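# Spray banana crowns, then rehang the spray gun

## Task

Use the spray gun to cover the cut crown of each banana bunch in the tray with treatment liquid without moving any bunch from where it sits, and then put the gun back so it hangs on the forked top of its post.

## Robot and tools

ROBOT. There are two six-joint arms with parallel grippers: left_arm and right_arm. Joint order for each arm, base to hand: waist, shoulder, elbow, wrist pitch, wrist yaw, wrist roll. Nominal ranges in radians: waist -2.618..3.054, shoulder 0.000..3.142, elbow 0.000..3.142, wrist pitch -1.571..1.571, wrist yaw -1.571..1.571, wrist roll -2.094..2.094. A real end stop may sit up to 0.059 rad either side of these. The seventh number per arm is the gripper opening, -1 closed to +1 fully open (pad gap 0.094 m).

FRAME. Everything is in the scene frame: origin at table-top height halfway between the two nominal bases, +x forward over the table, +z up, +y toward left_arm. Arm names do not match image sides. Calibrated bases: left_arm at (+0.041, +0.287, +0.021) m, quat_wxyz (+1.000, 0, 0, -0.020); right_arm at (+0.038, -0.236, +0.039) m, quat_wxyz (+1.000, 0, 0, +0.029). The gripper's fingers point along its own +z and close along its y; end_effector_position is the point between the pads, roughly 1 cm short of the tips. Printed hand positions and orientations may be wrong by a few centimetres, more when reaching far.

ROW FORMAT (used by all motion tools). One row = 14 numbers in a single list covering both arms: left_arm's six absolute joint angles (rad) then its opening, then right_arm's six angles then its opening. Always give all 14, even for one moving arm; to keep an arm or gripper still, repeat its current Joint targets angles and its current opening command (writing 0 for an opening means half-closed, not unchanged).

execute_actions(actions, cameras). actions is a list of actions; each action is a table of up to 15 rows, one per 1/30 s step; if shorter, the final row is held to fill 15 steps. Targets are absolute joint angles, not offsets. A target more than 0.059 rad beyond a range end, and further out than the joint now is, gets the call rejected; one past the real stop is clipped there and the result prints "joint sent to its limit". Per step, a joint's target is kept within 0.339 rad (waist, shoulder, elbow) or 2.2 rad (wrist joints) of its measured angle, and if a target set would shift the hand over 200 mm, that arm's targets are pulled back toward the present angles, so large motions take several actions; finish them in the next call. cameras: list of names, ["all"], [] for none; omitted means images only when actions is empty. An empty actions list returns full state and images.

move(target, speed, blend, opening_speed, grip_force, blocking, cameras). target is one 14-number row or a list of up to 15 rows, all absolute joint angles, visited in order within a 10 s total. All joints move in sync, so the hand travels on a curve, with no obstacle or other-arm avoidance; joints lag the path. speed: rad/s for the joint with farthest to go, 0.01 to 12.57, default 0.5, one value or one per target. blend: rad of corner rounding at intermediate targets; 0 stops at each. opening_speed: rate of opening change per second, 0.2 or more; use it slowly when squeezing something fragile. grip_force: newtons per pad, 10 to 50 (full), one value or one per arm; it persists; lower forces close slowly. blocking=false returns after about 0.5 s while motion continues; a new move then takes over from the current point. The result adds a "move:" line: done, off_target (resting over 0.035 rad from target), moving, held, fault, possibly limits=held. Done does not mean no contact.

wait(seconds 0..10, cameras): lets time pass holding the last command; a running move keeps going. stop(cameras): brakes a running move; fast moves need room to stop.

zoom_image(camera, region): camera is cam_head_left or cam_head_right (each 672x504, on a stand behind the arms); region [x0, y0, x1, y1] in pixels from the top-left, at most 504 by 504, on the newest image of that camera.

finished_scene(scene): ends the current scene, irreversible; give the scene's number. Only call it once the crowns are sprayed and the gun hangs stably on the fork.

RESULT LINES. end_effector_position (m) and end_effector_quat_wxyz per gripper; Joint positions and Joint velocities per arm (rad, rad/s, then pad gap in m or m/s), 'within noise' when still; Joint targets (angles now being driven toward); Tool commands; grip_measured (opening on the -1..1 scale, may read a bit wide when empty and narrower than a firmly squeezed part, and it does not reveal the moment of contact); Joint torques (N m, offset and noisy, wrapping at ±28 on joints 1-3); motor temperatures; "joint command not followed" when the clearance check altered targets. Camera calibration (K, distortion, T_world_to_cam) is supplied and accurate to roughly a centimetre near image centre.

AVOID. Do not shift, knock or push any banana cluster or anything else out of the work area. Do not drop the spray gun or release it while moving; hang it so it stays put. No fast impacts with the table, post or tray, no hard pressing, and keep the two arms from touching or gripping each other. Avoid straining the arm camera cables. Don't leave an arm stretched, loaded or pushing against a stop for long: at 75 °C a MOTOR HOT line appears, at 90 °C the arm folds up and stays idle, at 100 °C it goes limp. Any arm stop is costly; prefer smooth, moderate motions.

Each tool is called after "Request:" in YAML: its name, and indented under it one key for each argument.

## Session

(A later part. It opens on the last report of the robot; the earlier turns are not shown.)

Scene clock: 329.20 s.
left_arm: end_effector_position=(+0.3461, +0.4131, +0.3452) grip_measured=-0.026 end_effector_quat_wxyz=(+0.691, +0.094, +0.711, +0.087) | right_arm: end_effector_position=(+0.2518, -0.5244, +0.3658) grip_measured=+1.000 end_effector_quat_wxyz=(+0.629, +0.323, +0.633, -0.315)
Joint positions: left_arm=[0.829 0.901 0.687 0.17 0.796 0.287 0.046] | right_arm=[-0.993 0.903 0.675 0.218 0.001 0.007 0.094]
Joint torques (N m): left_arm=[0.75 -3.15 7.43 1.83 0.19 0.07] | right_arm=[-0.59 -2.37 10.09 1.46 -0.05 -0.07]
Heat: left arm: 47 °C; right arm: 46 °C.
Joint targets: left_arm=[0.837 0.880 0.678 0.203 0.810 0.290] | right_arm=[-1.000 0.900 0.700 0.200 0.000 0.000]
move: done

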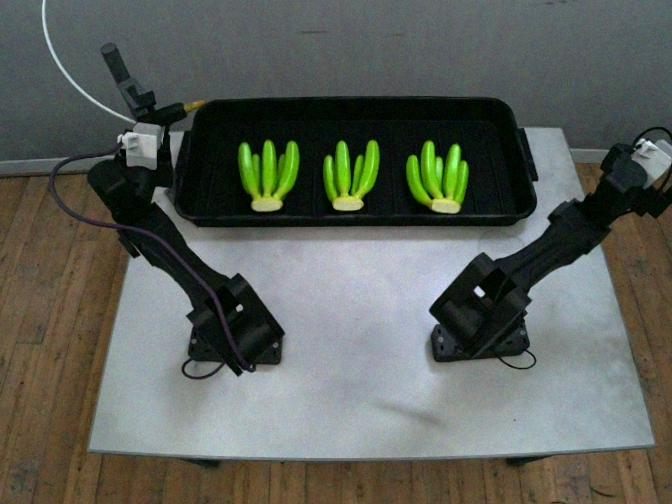

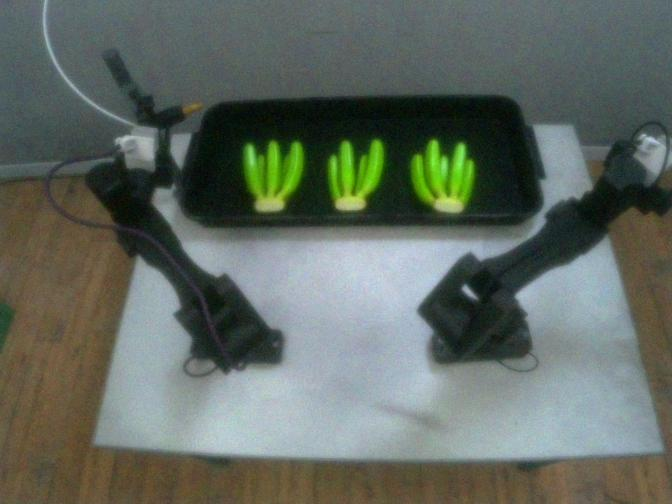

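Request:
move:
  target:
    - [0.65,0.78,0.6,0.21,0.65,0.4,-0.3,-1.0,0.9,0.7,0.2,0,0,1]
    - [0.15,0.79,0.44,0.35,0.11,1.98,-0.3,-1.0,0.9,0.7,0.2,0,0,1]
  speed: 0.7
  blend: [0.05,0]
  cameras: ["all"]

Request:
zoom_image:
  camera: "cam_head_left"
  region: [180, 90, 380, 240]

Request:
zoom_image:
  camera: "cam_head_right"
  region: [180, 90, 380, 240]

Scene clock: 364.47 s.
left_arm: end_effector_position=(+0.3762, +0.3077, +0.2863) grip_measured=-0.026 end_effector_quat_wxyz=(+0.373, +0.608, +0.400, +0.576) | right_arm: end_effector_position=(+0.2518, -0.5244, +0.3658) grip_measured=+1.000 end_effector_quat_wxyz=(+0.629, +0.323, +0.633, -0.315)
Joint positions: left_arm=[0.157 0.797 0.447 0.292 0.11 1.992 0.046] | right_arm=[-0.993 0.903 0.675 0.218 0.001 0.007 0.094]
Joint torques (N m): left_arm=[-0.79 -1.4 7.91 2.31 0.01 -0.12] | right_arm=[-0.66 -2.28 9.95 1.53 -0.07 -0.05]
Motor temperatures (°C): left_arm=[27 31 34 44 26 26 29] | right_arm=[28 27 47 45 29 24 29]
Heat: left arm: 44 °C; right arm: 47 °C.
Joint targets: left_arm=[0.150 0.790 0.440 0.350 0.110 1.980] | right_arm=[-1.000 0.900 0.700 0.200 0.000 0.000]
move: off_target (left_arm); left_arm: the wrist pitch is farthest, 0.058 rad from its target

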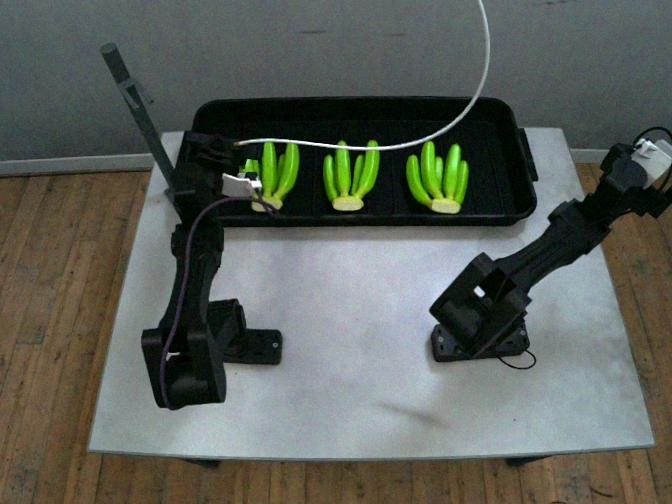

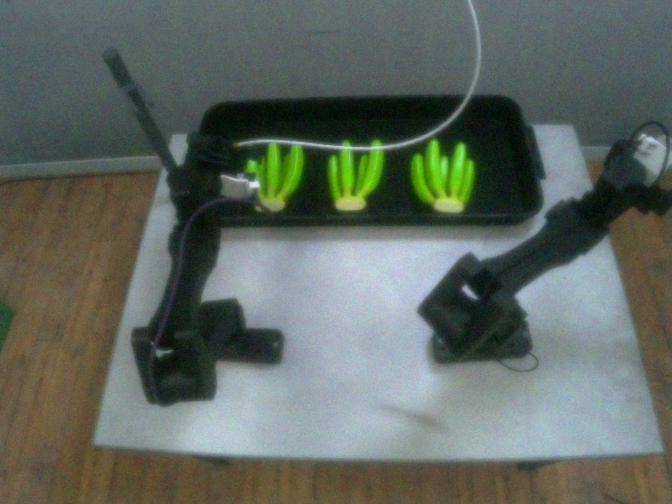

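Scaled by 2.520 from the camera's 672x504 image, which has a finer 960x720 frame.

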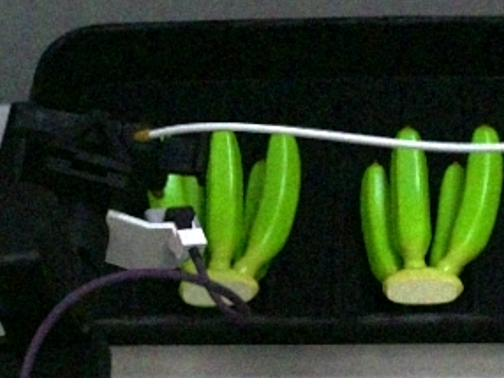

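Scaled by 2.520 from the camera's 672x504 image, which has a finer 960x720 frame.

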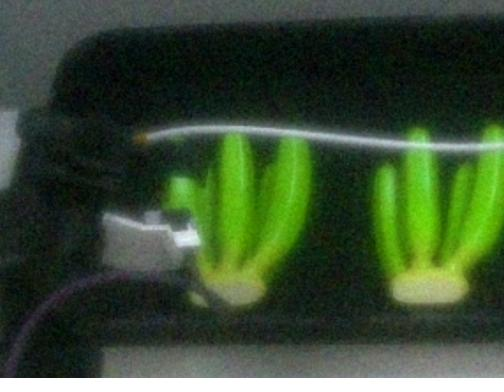

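Request:
move:
  target: [0.14,0.909,0.27,0.69,0.11,1.975,-0.4,-1.0,0.9,0.7,0.2,0,0,1]
  speed: 0.5
  cameras: ["all"]

Request:
zoom_image:
  camera: "cam_head_left"
  region: [180, 120, 320, 230]

Request:
zoom_image:
  camera: "cam_head_right"
  region: [180, 120, 320, 230]

Scene clock: 391.63 s.
left_arm: end_effector_position=(+0.3816, +0.3053, +0.2488) grip_measured=-0.026 end_effector_quat_wxyz=(+0.383, +0.596, +0.386, +0.591) | right_arm: end_effector_position=(+0.2518, -0.5244, +0.3658) grip_measured=+1.000 end_effector_quat_wxyz=(+0.629, +0.323, +0.633, -0.315)
Joint positions: left_arm=[0.148 0.913 0.275 0.629 0.109 1.992 0.046] | right_arm=[-0.993 0.903 0.675 0.218 0.001 0.007 0.094]
Joint torques (N m): left_arm=[-0.79 -1.66 7.75 2.27 0 -0.14] | right_arm=[-0.49 -2.37 9.98 1.49 -0.05 -0.06]
Motor temperatures (°C): left_arm=[27 30 33 49 26 26 29] | right_arm=[28 27 47 45 29 24 29]
Heat: left arm: 49 °C; right arm: 47 °C.
Joint targets: left_arm=[0.140 0.909 0.270 0.690 0.110 1.975] | right_arm=[-1.000 0.900 0.700 0.200 0.000 0.000]
move: off_target (left_arm); left_arm: the wrist pitch is farthest, 0.061 rad from its target

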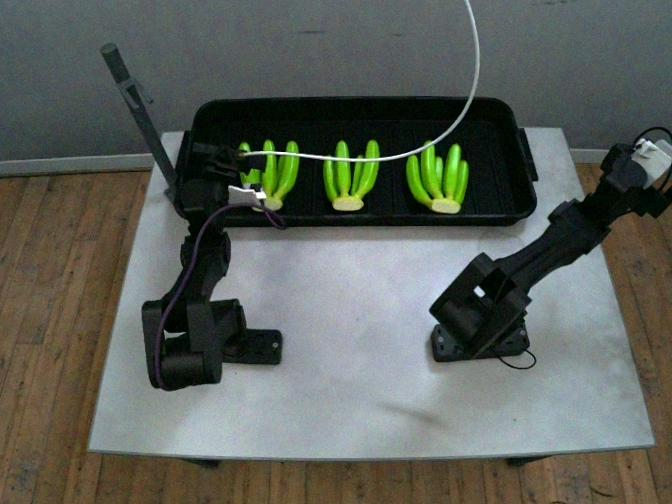

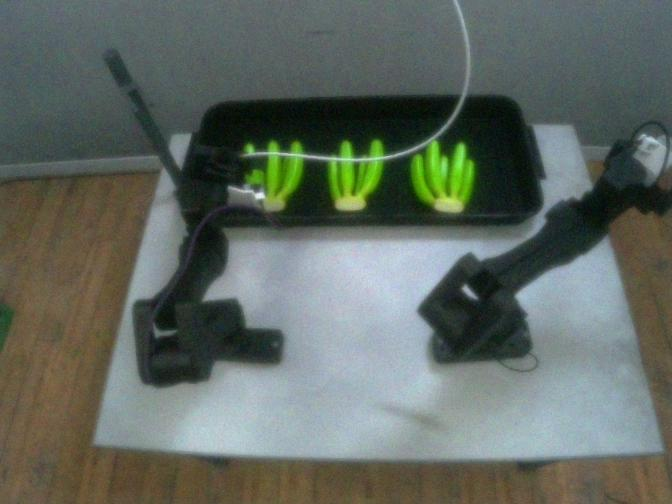

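Scaled by 3.600 from the camera's 672x504 image, which has a finer 960x720 frame.

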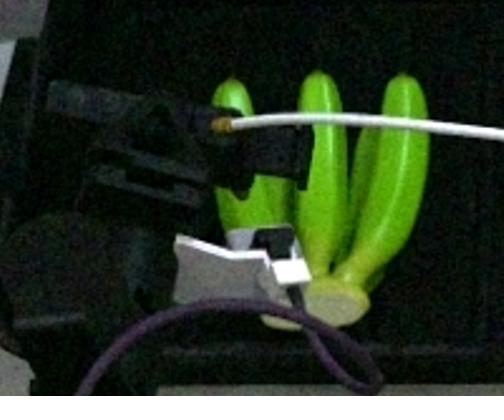

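Scaled by 3.600 from the camera's 672x504 image, which has a finer 960x720 frame.

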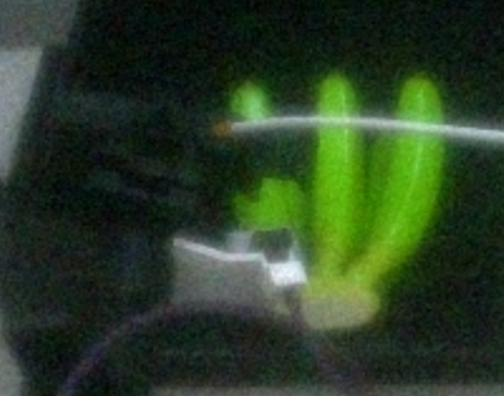

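Request:
zoom_image:
  camera: "cam_head_left"
  region: [220, 140, 300, 220]

Request:
zoom_image:
  camera: "cam_head_right"
  region: [220, 140, 300, 220]

Scaled by 6.300 from the camera's 672x504 image, which has a finer 960x720 frame.

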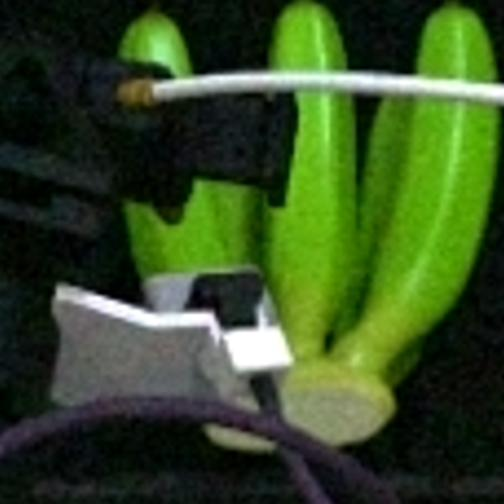

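Scaled by 6.300 from the camera's 672x504 image, which has a finer 960x720 frame.

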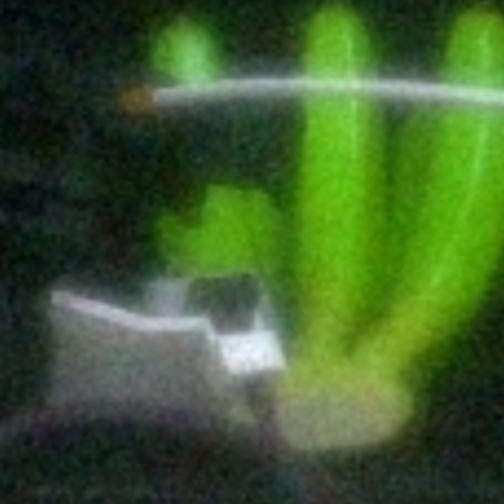

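Request:
move:
  target: [0.14,0.965,1.02,-0.51,0.11,1.975,-0.4,-1.0,0.9,0.7,0.2,0,0,1]
  speed: 0.7
  cameras: ["all"]

Request:
zoom_image:
  camera: "cam_head_left"
  region: [180, 100, 320, 230]

Request:
zoom_image:
  camera: "cam_head_right"
  region: [180, 100, 320, 230]

Scene clock: 428.40 s.
left_arm: end_effector_position=(+0.3713, +0.3055, +0.2978) grip_measured=-0.028 end_effector_quat_wxyz=(+0.288, +0.713, +0.487, +0.414) | right_arm: end_effector_position=(+0.2518, -0.5244, +0.3658) grip_measured=+1.000 end_effector_quat_wxyz=(+0.629, +0.323, +0.633, -0.315)
Joint positions: left_arm=[0.148 0.964 0.982 -0.534 0.102 1.992 0.046] | right_arm=[-0.993 0.903 0.675 0.218 0.001 0.007 0.094]
Joint torques (N m): left_arm=[-0.79 -1.65 11.88 1.86 0.14 -0.16] | right_arm=[-0.76 -2.43 9.78 1.49 0.01 -0.08]
Heat: left arm: 51 °C; right arm: 48 °C.
Joint targets: left_arm=[0.140 0.965 1.020 -0.510 0.110 1.975] | right_arm=[-1.000 0.900 0.700 0.200 0.000 0.000]
move: off_target (left_arm); left_arm: the elbow is farthest, 0.038 rad from its target

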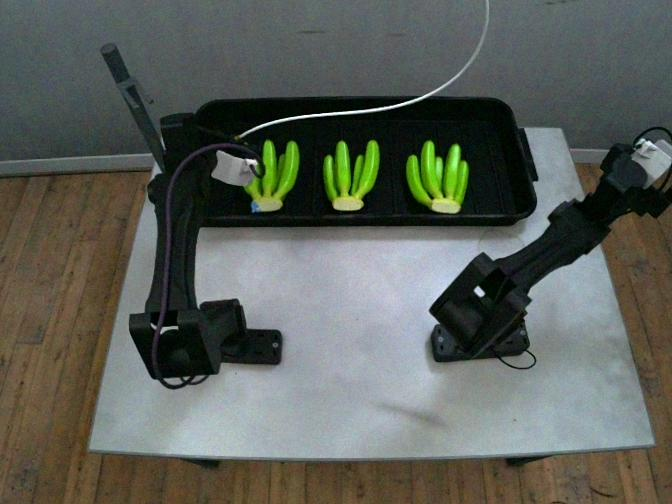

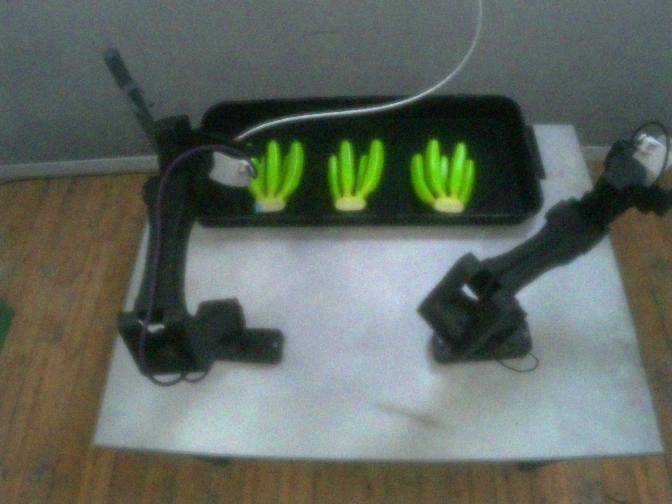

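Scaled by 3.600 from the camera's 672x504 image, which has a finer 960x720 frame.

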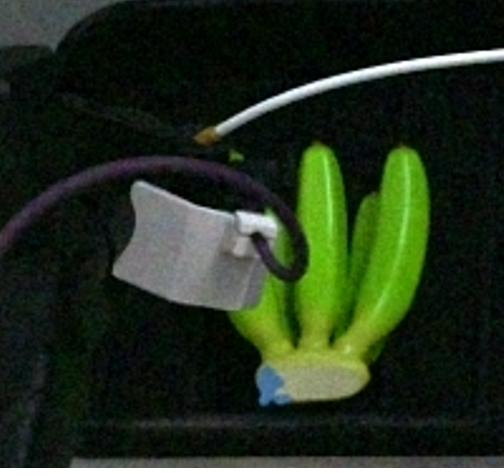

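Scaled by 3.600 from the camera's 672x504 image, which has a finer 960x720 frame.

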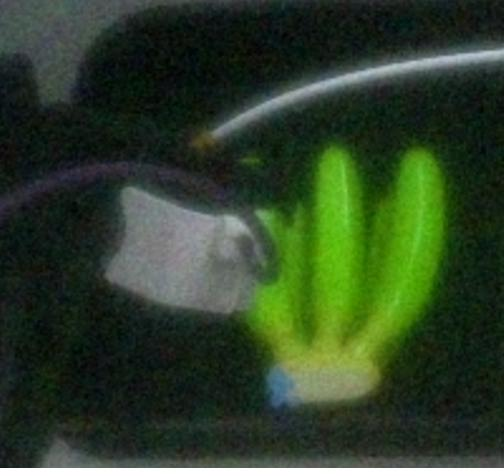

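Request:
move:
  target: [0.04,0.965,1.02,-0.51,0.01,1.975,-0.4,-1.0,0.9,0.7,0.2,0,0,1]
  speed: 0.1
  cameras: ["cam_head_left"]

Request:
zoom_image:
  camera: "cam_head_left"
  region: [180, 100, 320, 230]

Scene clock: 436.73 s.
left_arm: end_effector_position=(+0.3719, +0.2894, +0.2970) grip_measured=-0.028 end_effector_quat_wxyz=(+0.274, +0.725, +0.472, +0.421) | right_arm: end_effector_position=(+0.2518, -0.5244, +0.3658) grip_measured=+1.000 end_effector_quat_wxyz=(+0.629, +0.323, +0.633, -0.315)
Joint positions: left_arm=[0.047 0.964 0.982 -0.536 0.007 1.992 0.046] | right_arm=[-0.993 0.903 0.675 0.218 0.001 0.007 0.094]
Joint torques (N m): left_arm=[-0.73 -1.68 11.88 1.86 0.11 -0.16] | right_arm=[-0.62 -2.44 10.07 1.44 -0.03 -0.08]
Heat: left arm: 50 °C; right arm: 48 °C.
Joint targets: left_arm=[0.040 0.965 1.020 -0.510 0.010 1.975] | right_arm=[-1.000 0.900 0.700 0.200 0.000 0.000]
move: off_target (left_arm); left_arm: the elbow is farthest, 0.038 rad from its target
Images, in order (width x height): cam_head_left 672x504.

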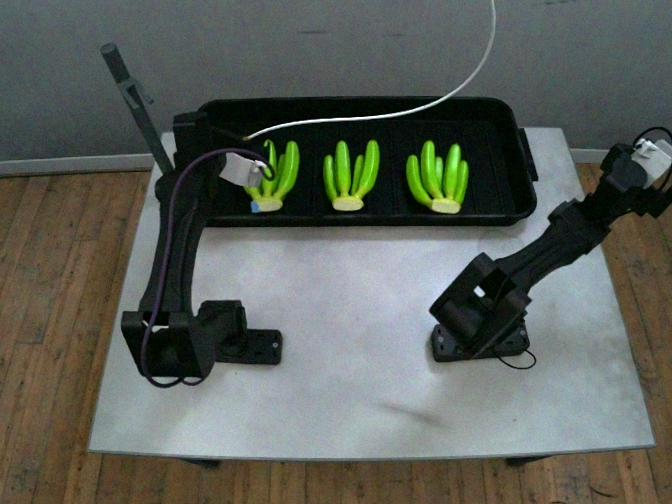

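Scaled by 3.600 from the camera's 672x504 image, which has a finer 960x720 frame.

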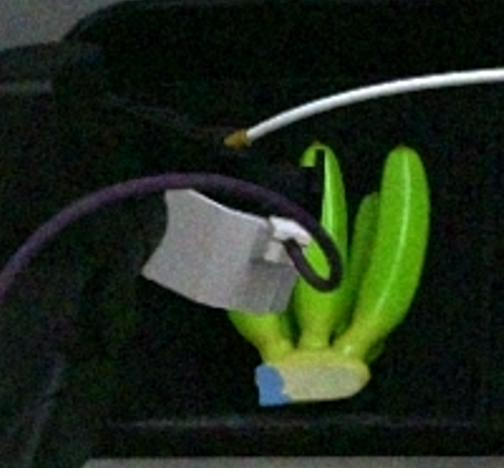

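Request:
move:
  target: [-0.1,0.965,1.02,-0.51,-0.13,1.975,-0.4,-1.0,0.9,0.7,0.2,0,0,1]
  speed: 0.08
  cameras: ["cam_head_left"]

Request:
zoom_image:
  camera: "cam_head_left"
  region: [180, 100, 320, 230]

Scene clock: 445.77 s.
left_arm: end_effector_position=(+0.3709, +0.2672, +0.2976) grip_measured=-0.028 end_effector_quat_wxyz=(+0.256, +0.738, +0.449, +0.434) | right_arm: end_effector_position=(+0.2518, -0.5244, +0.3658) grip_measured=+1.000 end_effector_quat_wxyz=(+0.629, +0.323, +0.633, -0.315)
Joint positions: left_arm=[-0.093 0.964 0.982 -0.537 -0.127 1.991 0.046] | right_arm=[-0.993 0.903 0.675 0.218 0.001 0.007 0.094]
Joint torques (N m): left_arm=[-0.79 -1.55 11.88 1.87 -0.06 -0.15] | right_arm=[-0.64 -2.39 9.84 1.49 -0.07 -0.06]
Heat: left arm: 49 °C; right arm: 48 °C.
Joint targets: left_arm=[-0.100 0.965 1.020 -0.510 -0.130 1.975] | right_arm=[-1.000 0.900 0.700 0.200 0.000 0.000]
move: off_target (left_arm); left_arm: the elbow is farthest, 0.038 rad from its target
Images, in order (width x height): cam_head_left 672x504.

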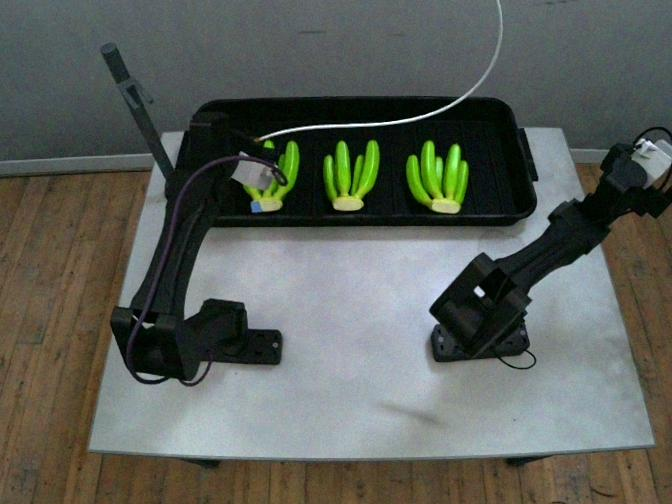

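Scaled by 3.600 from the camera's 672x504 image, which has a finer 960x720 frame.

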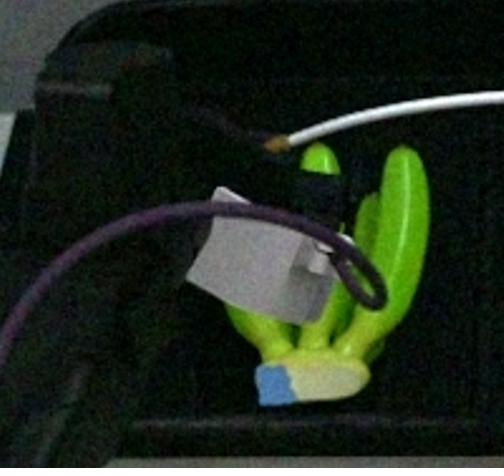

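Request:
move:
  target: [-0.1,0.965,1.02,-0.3,-0.13,1.975,-0.4,-1.0,0.9,0.7,0.2,0,0,1]
  speed: 0.12
  cameras: ["cam_head_left"]

Request:
zoom_image:
  camera: "cam_head_left"
  region: [180, 100, 320, 230]

Request:
move:
  target: [-0.1,0.965,1.02,-0.75,-0.13,1.975,-0.4,-1.0,0.9,0.7,0.2,0,0,1]
  speed: 0.15
  cameras: ["cam_head_left"]

Request:
zoom_image:
  camera: "cam_head_left"
  region: [180, 100, 320, 230]

Scene clock: 470.07 s.
left_arm: end_effector_position=(+0.3896, +0.2648, +0.3390) grip_measured=-0.028 end_effector_quat_wxyz=(+0.304, +0.692, +0.429, +0.494) | right_arm: end_effector_position=(+0.2518, -0.5244, +0.3658) grip_measured=+1.000 end_effector_quat_wxyz=(+0.629, +0.323, +0.633, -0.315)
Joint positions: left_arm=[-0.093 0.964 0.982 -0.354 -0.128 1.991 0.046] | right_arm=[-0.993 0.903 0.675 0.218 0.001 0.007 0.094]
Joint torques (N m): left_arm=[-0.66 -1.72 12 2.21 -0.07 -0.13] | right_arm=[-0.57 -2.25 9.99 1.45 -0.05 -0.04]
Motor temperatures (°C): left_arm=[27 29 39 48 26 26 30] | right_arm=[27 27 48 45 29 24 29]
Heat: left arm: 48 °C; right arm: 48 °C.
Joint targets: left_arm=[-0.100 0.965 1.020 -0.300 -0.130 1.975] | right_arm=[-1.000 0.900 0.700 0.200 0.000 0.000]
move: off_target (left_arm); left_arm: the wrist pitch is farthest, 0.054 rad from its target
Images, in order (width x height): cam_head_left 672x504.

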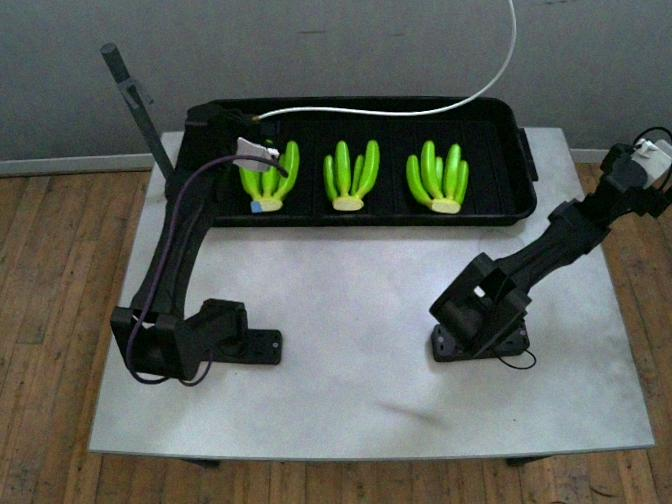

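Scaled by 3.600 from the camera's 672x504 image, which has a finer 960x720 frame.

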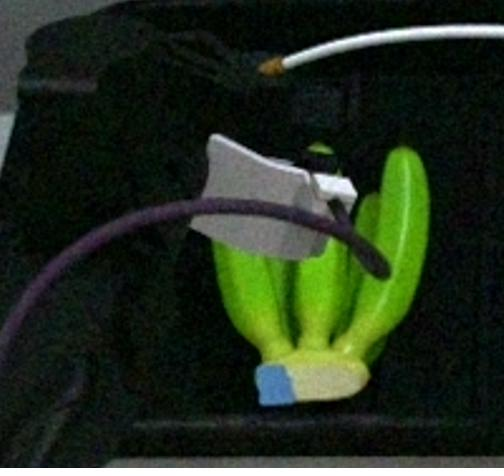

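Scene clock: 473.57 s.
left_arm: end_effector_position=(+0.3371, +0.2718, +0.2514) grip_measured=-0.032 end_effector_quat_wxyz=(+0.192, +0.785, +0.470, +0.354) | right_arm: end_effector_position=(+0.2518, -0.5244, +0.3658) grip_measured=+1.000 end_effector_quat_wxyz=(+0.629, +0.323, +0.633, -0.315)
Joint positions: left_arm=[-0.093 0.964 0.982 -0.768 -0.128 1.987 0.045] | right_arm=[-0.993 0.903 0.675 0.218 0.001 0.007 0.094]
Joint torques (N m): left_arm=[-0.79 -1.46 11.78 1.58 -0.12 -0.09] | right_arm=[-0.53 -2.33 9.85 1.45 -0.06 -0.05]
Heat: left arm: 48 °C; right arm: 48 °C.
Joint targets: left_arm=[-0.100 0.965 1.020 -0.750 -0.130 1.975] | right_arm=[-1.000 0.900 0.700 0.200 0.000 0.000]
move: off_target (left_arm); left_arm: the elbow is farthest, 0.038 rad from its target
Images, in order (width x height): cam_head_left 672x504.

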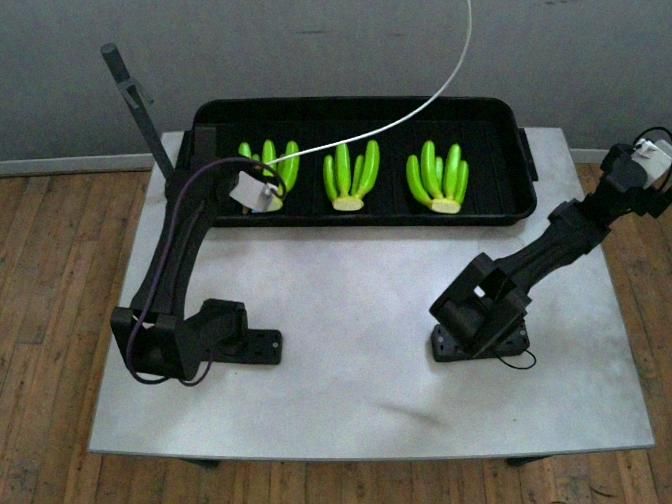

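Scaled by 3.600 from the camera's 672x504 image, which has a finer 960x720 frame.

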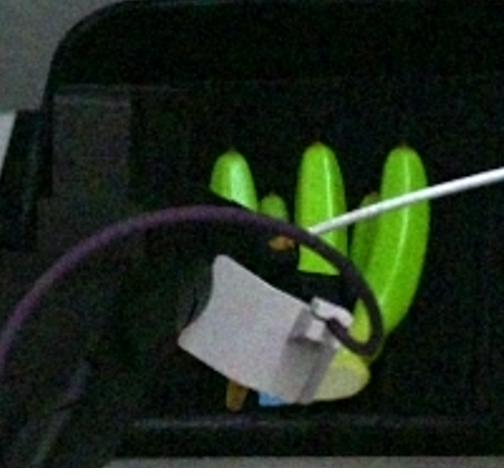

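Request:
move:
  target:
    - [0.035,0.921,0.86,-0.46,-0.005,1.47,-0.4,-1.0,0.9,0.7,0.2,0,0,1]
    - [-0.155,0.921,0.86,-0.46,-0.195,1.47,-0.4,-1.0,0.9,0.7,0.2,0,0,1]
  speed: [0.5,0.06]
  cameras: ["cam_head_left"]

Request:
zoom_image:
  camera: "cam_head_left"
  region: [180, 100, 320, 230]

Scene clock: 507.00 s.
left_arm: end_effector_position=(+0.3618, +0.2617, +0.2560) grip_measured=-0.038 end_effector_quat_wxyz=(+0.322, +0.622, +0.622, +0.349) | right_arm: end_effector_position=(+0.2518, -0.5244, +0.3658) grip_measured=+1.000 end_effector_quat_wxyz=(+0.629, +0.323, +0.633, -0.315)
Joint positions: left_arm=[-0.147 0.947 0.867 -0.513 -0.188 1.485 0.045] | right_arm=[-0.993 0.903 0.675 0.218 0.001 0.007 0.094]
Joint torques (N m): left_arm=[-0.76 -3.97 7.64 2.06 -0.16 -0.12] | right_arm=[-0.54 -2.39 9.84 1.48 -0.05 -0.07]
Heat: left arm: 46 °C; right arm: 49 °C.
Joint targets: left_arm=[-0.155 0.921 0.860 -0.460 -0.195 1.470] | right_arm=[-1.000 0.900 0.700 0.200 0.000 0.000]
move: off_target (left_arm); left_arm: the wrist pitch is farthest, 0.053 rad from its target
Images, in order (width x height): cam_head_left 672x504.

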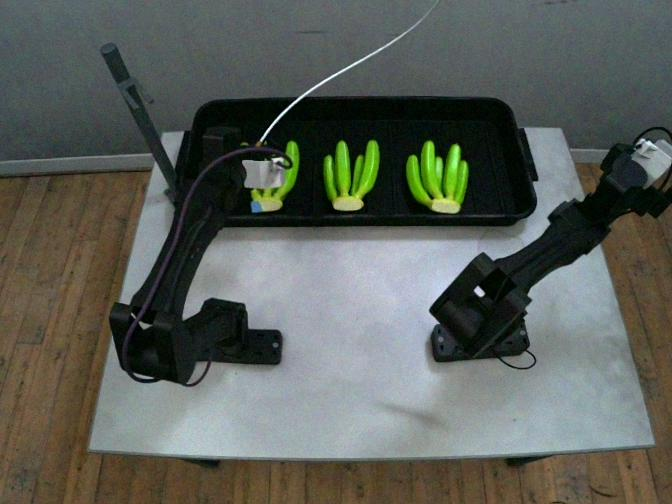

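Scaled by 3.600 from the camera's 672x504 image, which has a finer 960x720 frame.

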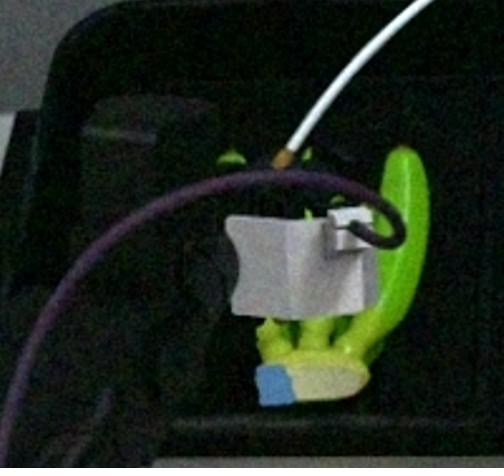

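Request:
wait:
  seconds: 0.5
  cameras: ["all"]

Request:
zoom_image:
  camera: "cam_head_left"
  region: [230, 130, 310, 220]

Request:
zoom_image:
  camera: "cam_head_right"
  region: [230, 130, 310, 220]

Scene clock: 520.53 s.
left_arm: end_effector_position=(+0.3618, +0.2618, +0.2561) grip_measured=-0.038 end_effector_quat_wxyz=(+0.322, +0.622, +0.622, +0.349) | right_arm: end_effector_position=(+0.2518, -0.5244, +0.3658) grip_measured=+1.000 end_effector_quat_wxyz=(+0.629, +0.323, +0.633, -0.315)
Joint positions: left_arm=[-0.147 0.947 0.867 -0.513 -0.189 1.485 0.045] | right_arm=[-0.993 0.903 0.675 0.218 0.001 0.007 0.094]
Joint torques (N m): left_arm=[-0.79 -3.89 7.61 2.06 -0.17 -0.11] | right_arm=[-0.62 -2.45 9.88 1.5 -0.06 -0.03]
Heat: left arm: 48 °C; right arm: 49 °C.
Joint targets: left_arm=[-0.155 0.921 0.860 -0.460 -0.195 1.470] | right_arm=[-1.000 0.900 0.700 0.200 0.000 0.000]
Tool commands: left_gripper/opening=-0.4 right_gripper/opening=+1.0
wait: 0.50 s; at rest from the start

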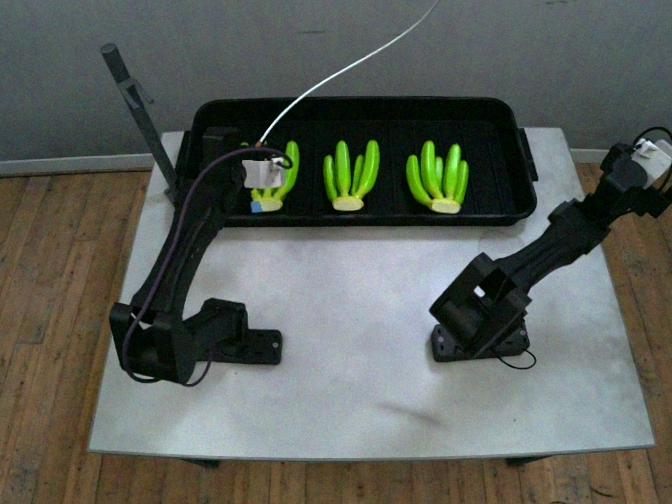

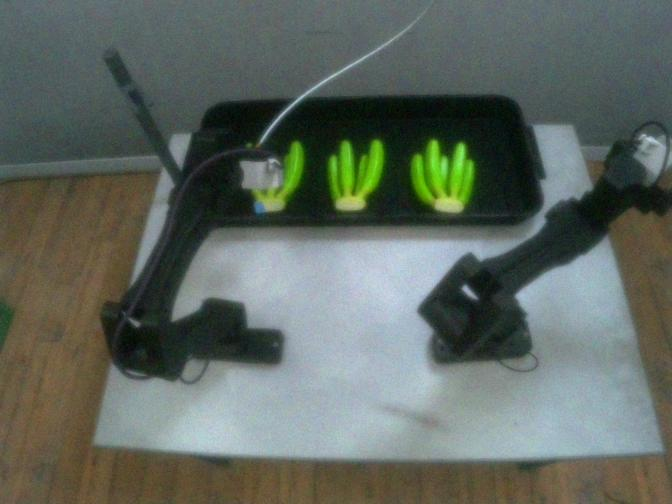

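Scaled by 5.600 from the camera's 672x504 image, which has a finer 960x720 frame.

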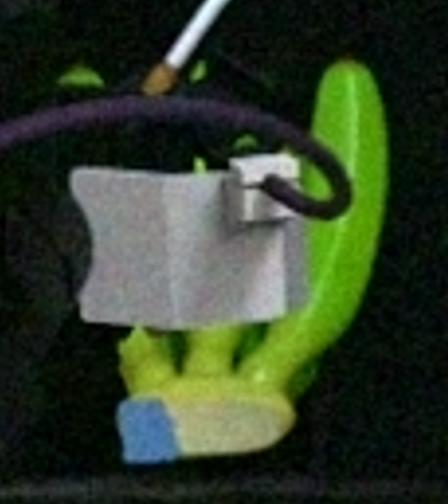

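Scaled by 5.600 from the camera's 672x504 image, which has a finer 960x720 frame.

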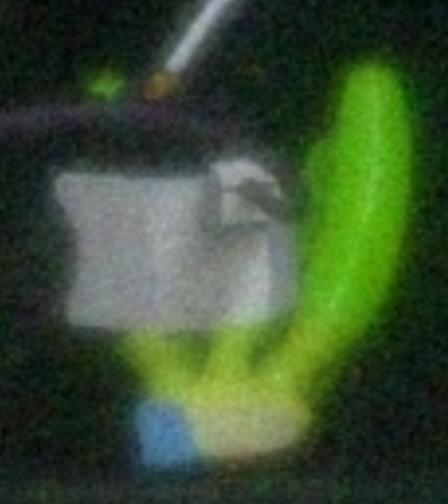

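Request:
move:
  target:
    - [0.0,0.511,0.58,-0.37,-0.04,1.47,-0.4,-1.0,0.9,0.7,0.2,0,0,1]
    - [-0.165,0.511,0.58,-0.37,-0.2,1.47,-0.4,-1.0,0.9,0.7,0.2,0,0,1]
  speed: [0.4,0.06]
  cameras: ["cam_head_left"]

Request:
zoom_image:
  camera: "cam_head_left"
  region: [200, 120, 320, 240]

Scene clock: 566.30 s.
left_arm: end_effector_position=(+0.3059, +0.2705, +0.2569) grip_measured=-0.038 end_effector_quat_wxyz=(+0.401, +0.576, +0.589, +0.401) | right_arm: end_effector_position=(+0.2518, -0.5244, +0.3658) grip_measured=+1.000 end_effector_quat_wxyz=(+0.629, +0.323, +0.633, -0.315)
Joint positions: left_arm=[-0.157 0.527 0.586 -0.432 -0.193 1.485 0.045] | right_arm=[-0.993 0.903 0.675 0.218 0.001 0.007 0.094]
Joint torques (N m): left_arm=[-0.85 -0.35 7.51 2.29 -0.08 -0.13] | right_arm=[-0.66 -2.26 9.99 1.53 0 -0.08]
Motor temperatures (°C): left_arm=[27 30 33 49 26 26 30] | right_arm=[27 26 50 45 29 24 29]
Heat: left arm: 49 °C; right arm: 50 °C.
Joint targets: left_arm=[-0.165 0.511 0.580 -0.370 -0.200 1.470] | right_arm=[-1.000 0.900 0.700 0.200 0.000 0.000]
move: off_target (left_arm); left_arm: the wrist pitch is farthest, 0.062 rad from its target
Images, in order (width x height): cam_head_left 672x504.

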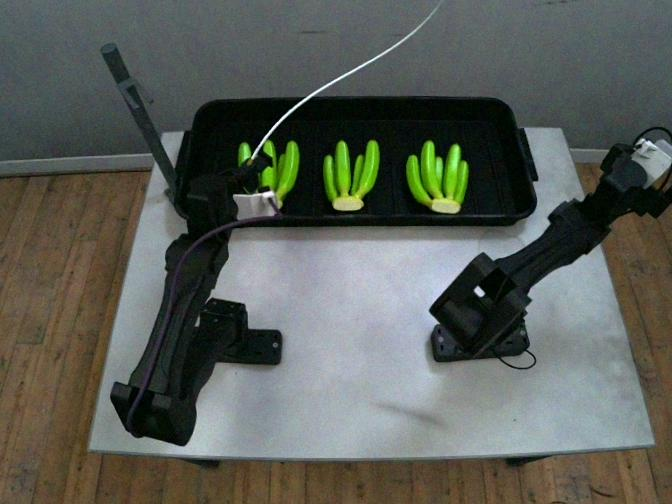

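Scaled by 4.200 from the camera's 672x504 image, which has a finer 960x720 frame.

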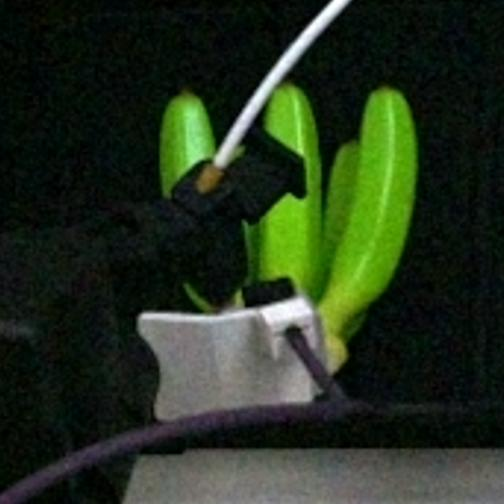

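Request:
move:
  target: [-0.5,0.511,0.58,-0.37,-0.53,1.47,-0.4,-1.0,0.9,0.7,0.2,0,0,1]
  speed: 0.12
  cameras: ["all"]

Request:
zoom_image:
  camera: "cam_head_left"
  region: [200, 120, 320, 240]

Scene clock: 577.27 s.
left_arm: end_effector_position=(+0.2972, +0.2397, +0.2645) grip_measured=-0.038 end_effector_quat_wxyz=(+0.389, +0.599, +0.547, +0.436) | right_arm: end_effector_position=(+0.2518, -0.5244, +0.3658) grip_measured=+1.000 end_effector_quat_wxyz=(+0.629, +0.323, +0.633, -0.315)
Joint positions: left_arm=[-0.493 0.527 0.586 -0.431 -0.512 1.485 0.045] | right_arm=[-0.993 0.903 0.675 0.218 0.001 0.007 0.094]
Joint torques (N m): left_arm=[-0.69 -0.17 7.41 2.2 -0.32 -0.12] | right_arm=[-0.8 -2.39 9.95 1.47 -0.03 -0.06]
Heat: left arm: 49 °C; right arm: 50 °C.
Joint targets: left_arm=[-0.500 0.511 0.580 -0.370 -0.530 1.470] | right_arm=[-1.000 0.900 0.700 0.200 0.000 0.000]
move: off_target (left_arm); left_arm: the wrist pitch is farthest, 0.061 rad from its target

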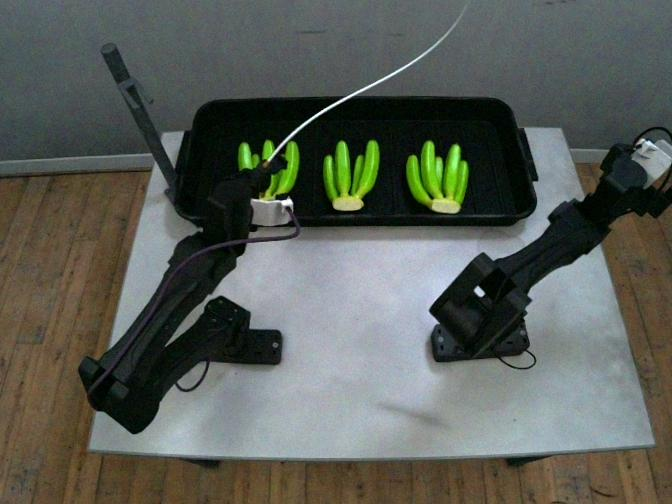

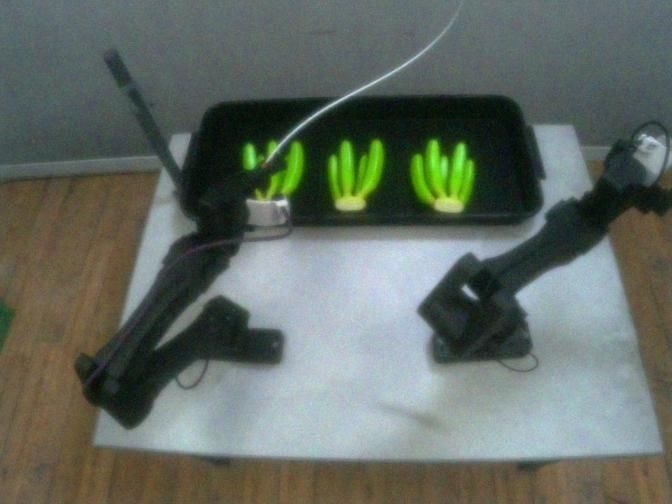

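Scaled by 4.200 from the camera's 672x504 image, which has a finer 960x720 frame.

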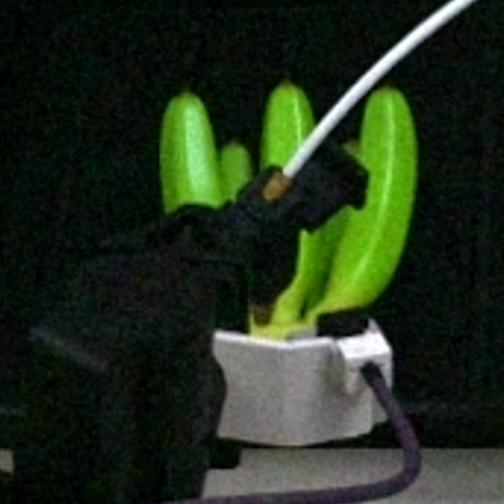

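Request:
move:
  target:
    - [-0.2,0.654,0.574,-0.22,-0.24,1.23,-0.4,-1.0,0.9,0.7,0.2,0,0,1]
    - [0.1,0.654,0.574,-0.22,0.06,1.23,-0.4,-1.0,0.9,0.7,0.2,0,0,1]
  speed: [0.3,0.1]
  cameras: ["all"]

Request:
zoom_image:
  camera: "cam_head_left"
  region: [200, 120, 320, 240]

Scene clock: 608.30 s.
left_arm: end_effector_position=(+0.3355, +0.2974, +0.2524) grip_measured=-0.086 end_effector_quat_wxyz=(+0.461, +0.470, +0.677, +0.331) | right_arm: end_effector_position=(+0.2518, -0.5244, +0.3658) grip_measured=+1.000 end_effector_quat_wxyz=(+0.629, +0.323, +0.633, -0.315)
Joint positions: left_arm=[0.093 0.661 0.579 -0.283 0.035 1.243 0.043] | right_arm=[-0.993 0.903 0.675 0.218 0.001 0.007 0.094]
Joint torques (N m): left_arm=[0.73 -0.47 7.87 2.28 0.31 -0.1] | right_arm=[-0.73 -2.52 9.91 1.49 -0.03 -0.07]
Heat: left arm: 50 °C; right arm: 50 °C.
Joint targets: left_arm=[0.100 0.654 0.574 -0.220 0.060 1.230] | right_arm=[-1.000 0.900 0.700 0.200 0.000 0.000]
move: off_target (left_arm); left_arm: the wrist pitch is farthest, 0.063 rad from its target

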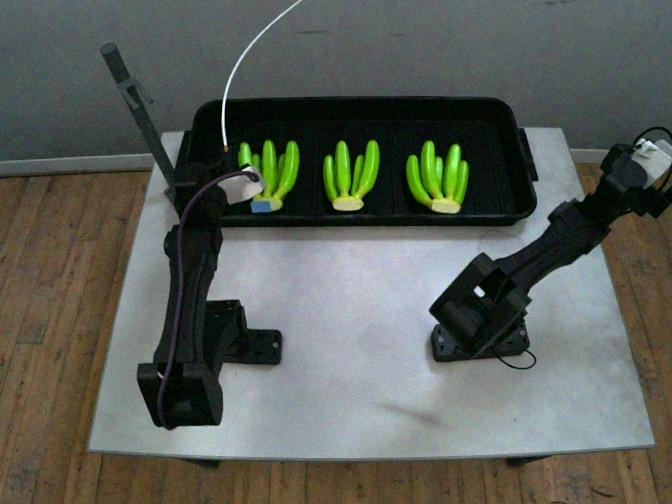

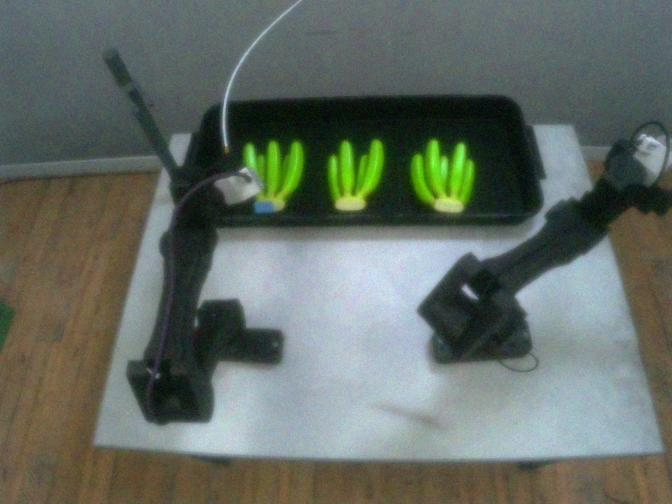

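Scaled by 4.200 from the camera's 672x504 image, which has a finer 960x720 frame.

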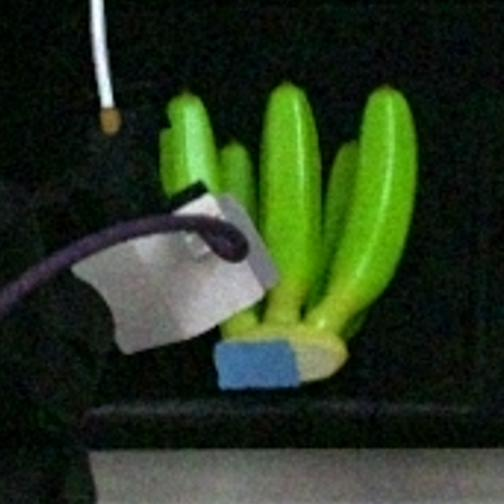

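Request:
move:
  target: [-0.3,0.654,0.574,-0.22,-0.34,1.23,-0.5,-1.0,0.9,0.7,0.2,0,0,1]
  speed: 0.06
  cameras: ["cam_head_left"]

Request:
zoom_image:
  camera: "cam_head_left"
  region: [200, 120, 320, 240]

Scene clock: 626.53 s.
left_arm: end_effector_position=(+0.3304, +0.2493, +0.2558) grip_measured=-0.086 end_effector_quat_wxyz=(+0.444, +0.511, +0.639, +0.366) | right_arm: end_effector_position=(+0.2518, -0.5244, +0.3658) grip_measured=+1.000 end_effector_quat_wxyz=(+0.629, +0.323, +0.633, -0.315)
Joint positions: left_arm=[-0.292 0.661 0.579 -0.283 -0.326 1.243 0.043] | right_arm=[-0.993 0.903 0.675 0.218 0.001 0.007 0.094]
Joint torques (N m): left_arm=[-0.76 -0.43 7.87 2.25 -0.21 -0.1] | right_arm=[-0.64 -2.29 9.95 1.5 -0.05 -0.09]
Heat: left arm: 49 °C; right arm: 51 °C.
Joint targets: left_arm=[-0.300 0.654 0.574 -0.220 -0.340 1.230] | right_arm=[-1.000 0.900 0.700 0.200 0.000 0.000]
move: off_target (left_arm); left_arm: the wrist pitch is farthest, 0.063 rad from its target
Images, in order (width x height): cam_head_left 672x504.

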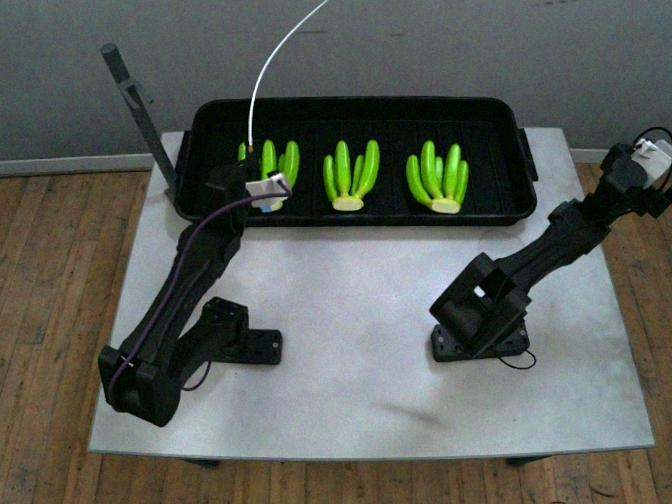

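Scaled by 4.200 from the camera's 672x504 image, which has a finer 960x720 frame.

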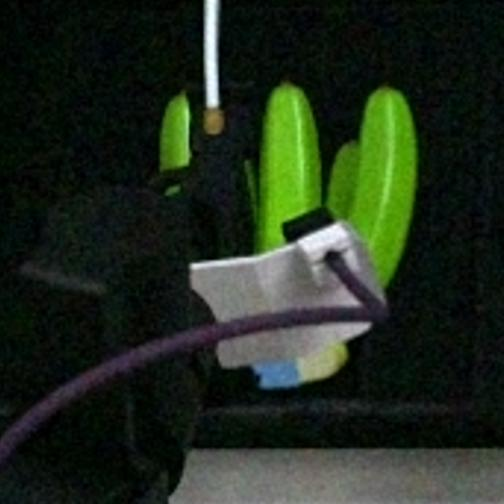

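Request:
move:
  target: [-0.56,0.815,0.63,-0.075,-0.34,1.23,-0.5,-1.0,0.9,0.7,0.2,0,0,1]
  speed: 0.05
  cameras: ["cam_head_left"]

Request:
zoom_image:
  camera: "cam_head_left"
  region: [220, 120, 340, 240]

Scene clock: 645.17 s.
left_arm: end_effector_position=(+0.3359, +0.1597, +0.2435) grip_measured=-0.086 end_effector_quat_wxyz=(+0.481, +0.593, +0.569, +0.305) | right_arm: end_effector_position=(+0.2518, -0.5244, +0.3658) grip_measured=+1.000 end_effector_quat_wxyz=(+0.629, +0.323, +0.633, -0.315)
Joint positions: left_arm=[-0.553 0.819 0.579 -0.14 -0.328 1.243 0.043] | right_arm=[-0.993 0.903 0.675 0.218 0.001 0.007 0.094]
Joint torques (N m): left_arm=[-0.7 -1.28 13.49 2.21 -0.26 -0.1] | right_arm=[-0.55 -2.48 9.77 1.5 -0.09 -0.04]
Heat: left arm: 49 °C; right arm: 51 °C.
Joint targets: left_arm=[-0.560 0.815 0.630 -0.075 -0.340 1.230] | right_arm=[-1.000 0.900 0.700 0.200 0.000 0.000]
move: off_target (left_arm); left_arm: the wrist pitch is farthest, 0.065 rad from its target
Images, in order (width x height): cam_head_left 672x504.

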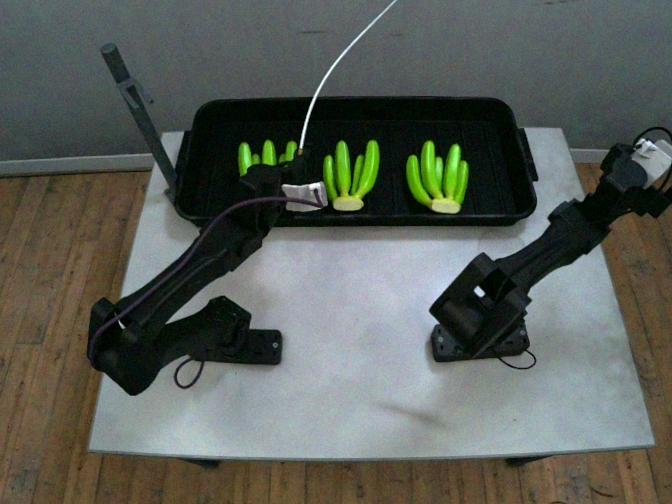

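Scaled by 4.200 from the camera's 672x504 image, which has a finer 960x720 frame.

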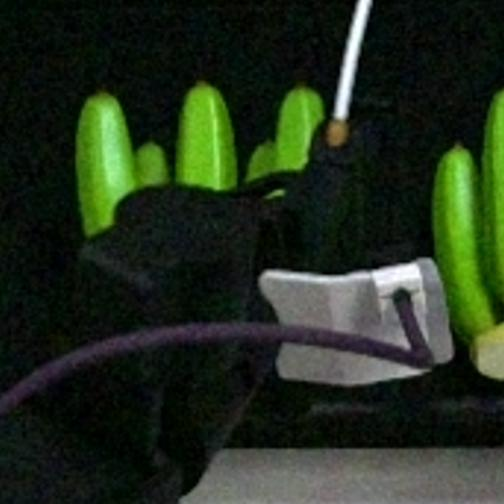

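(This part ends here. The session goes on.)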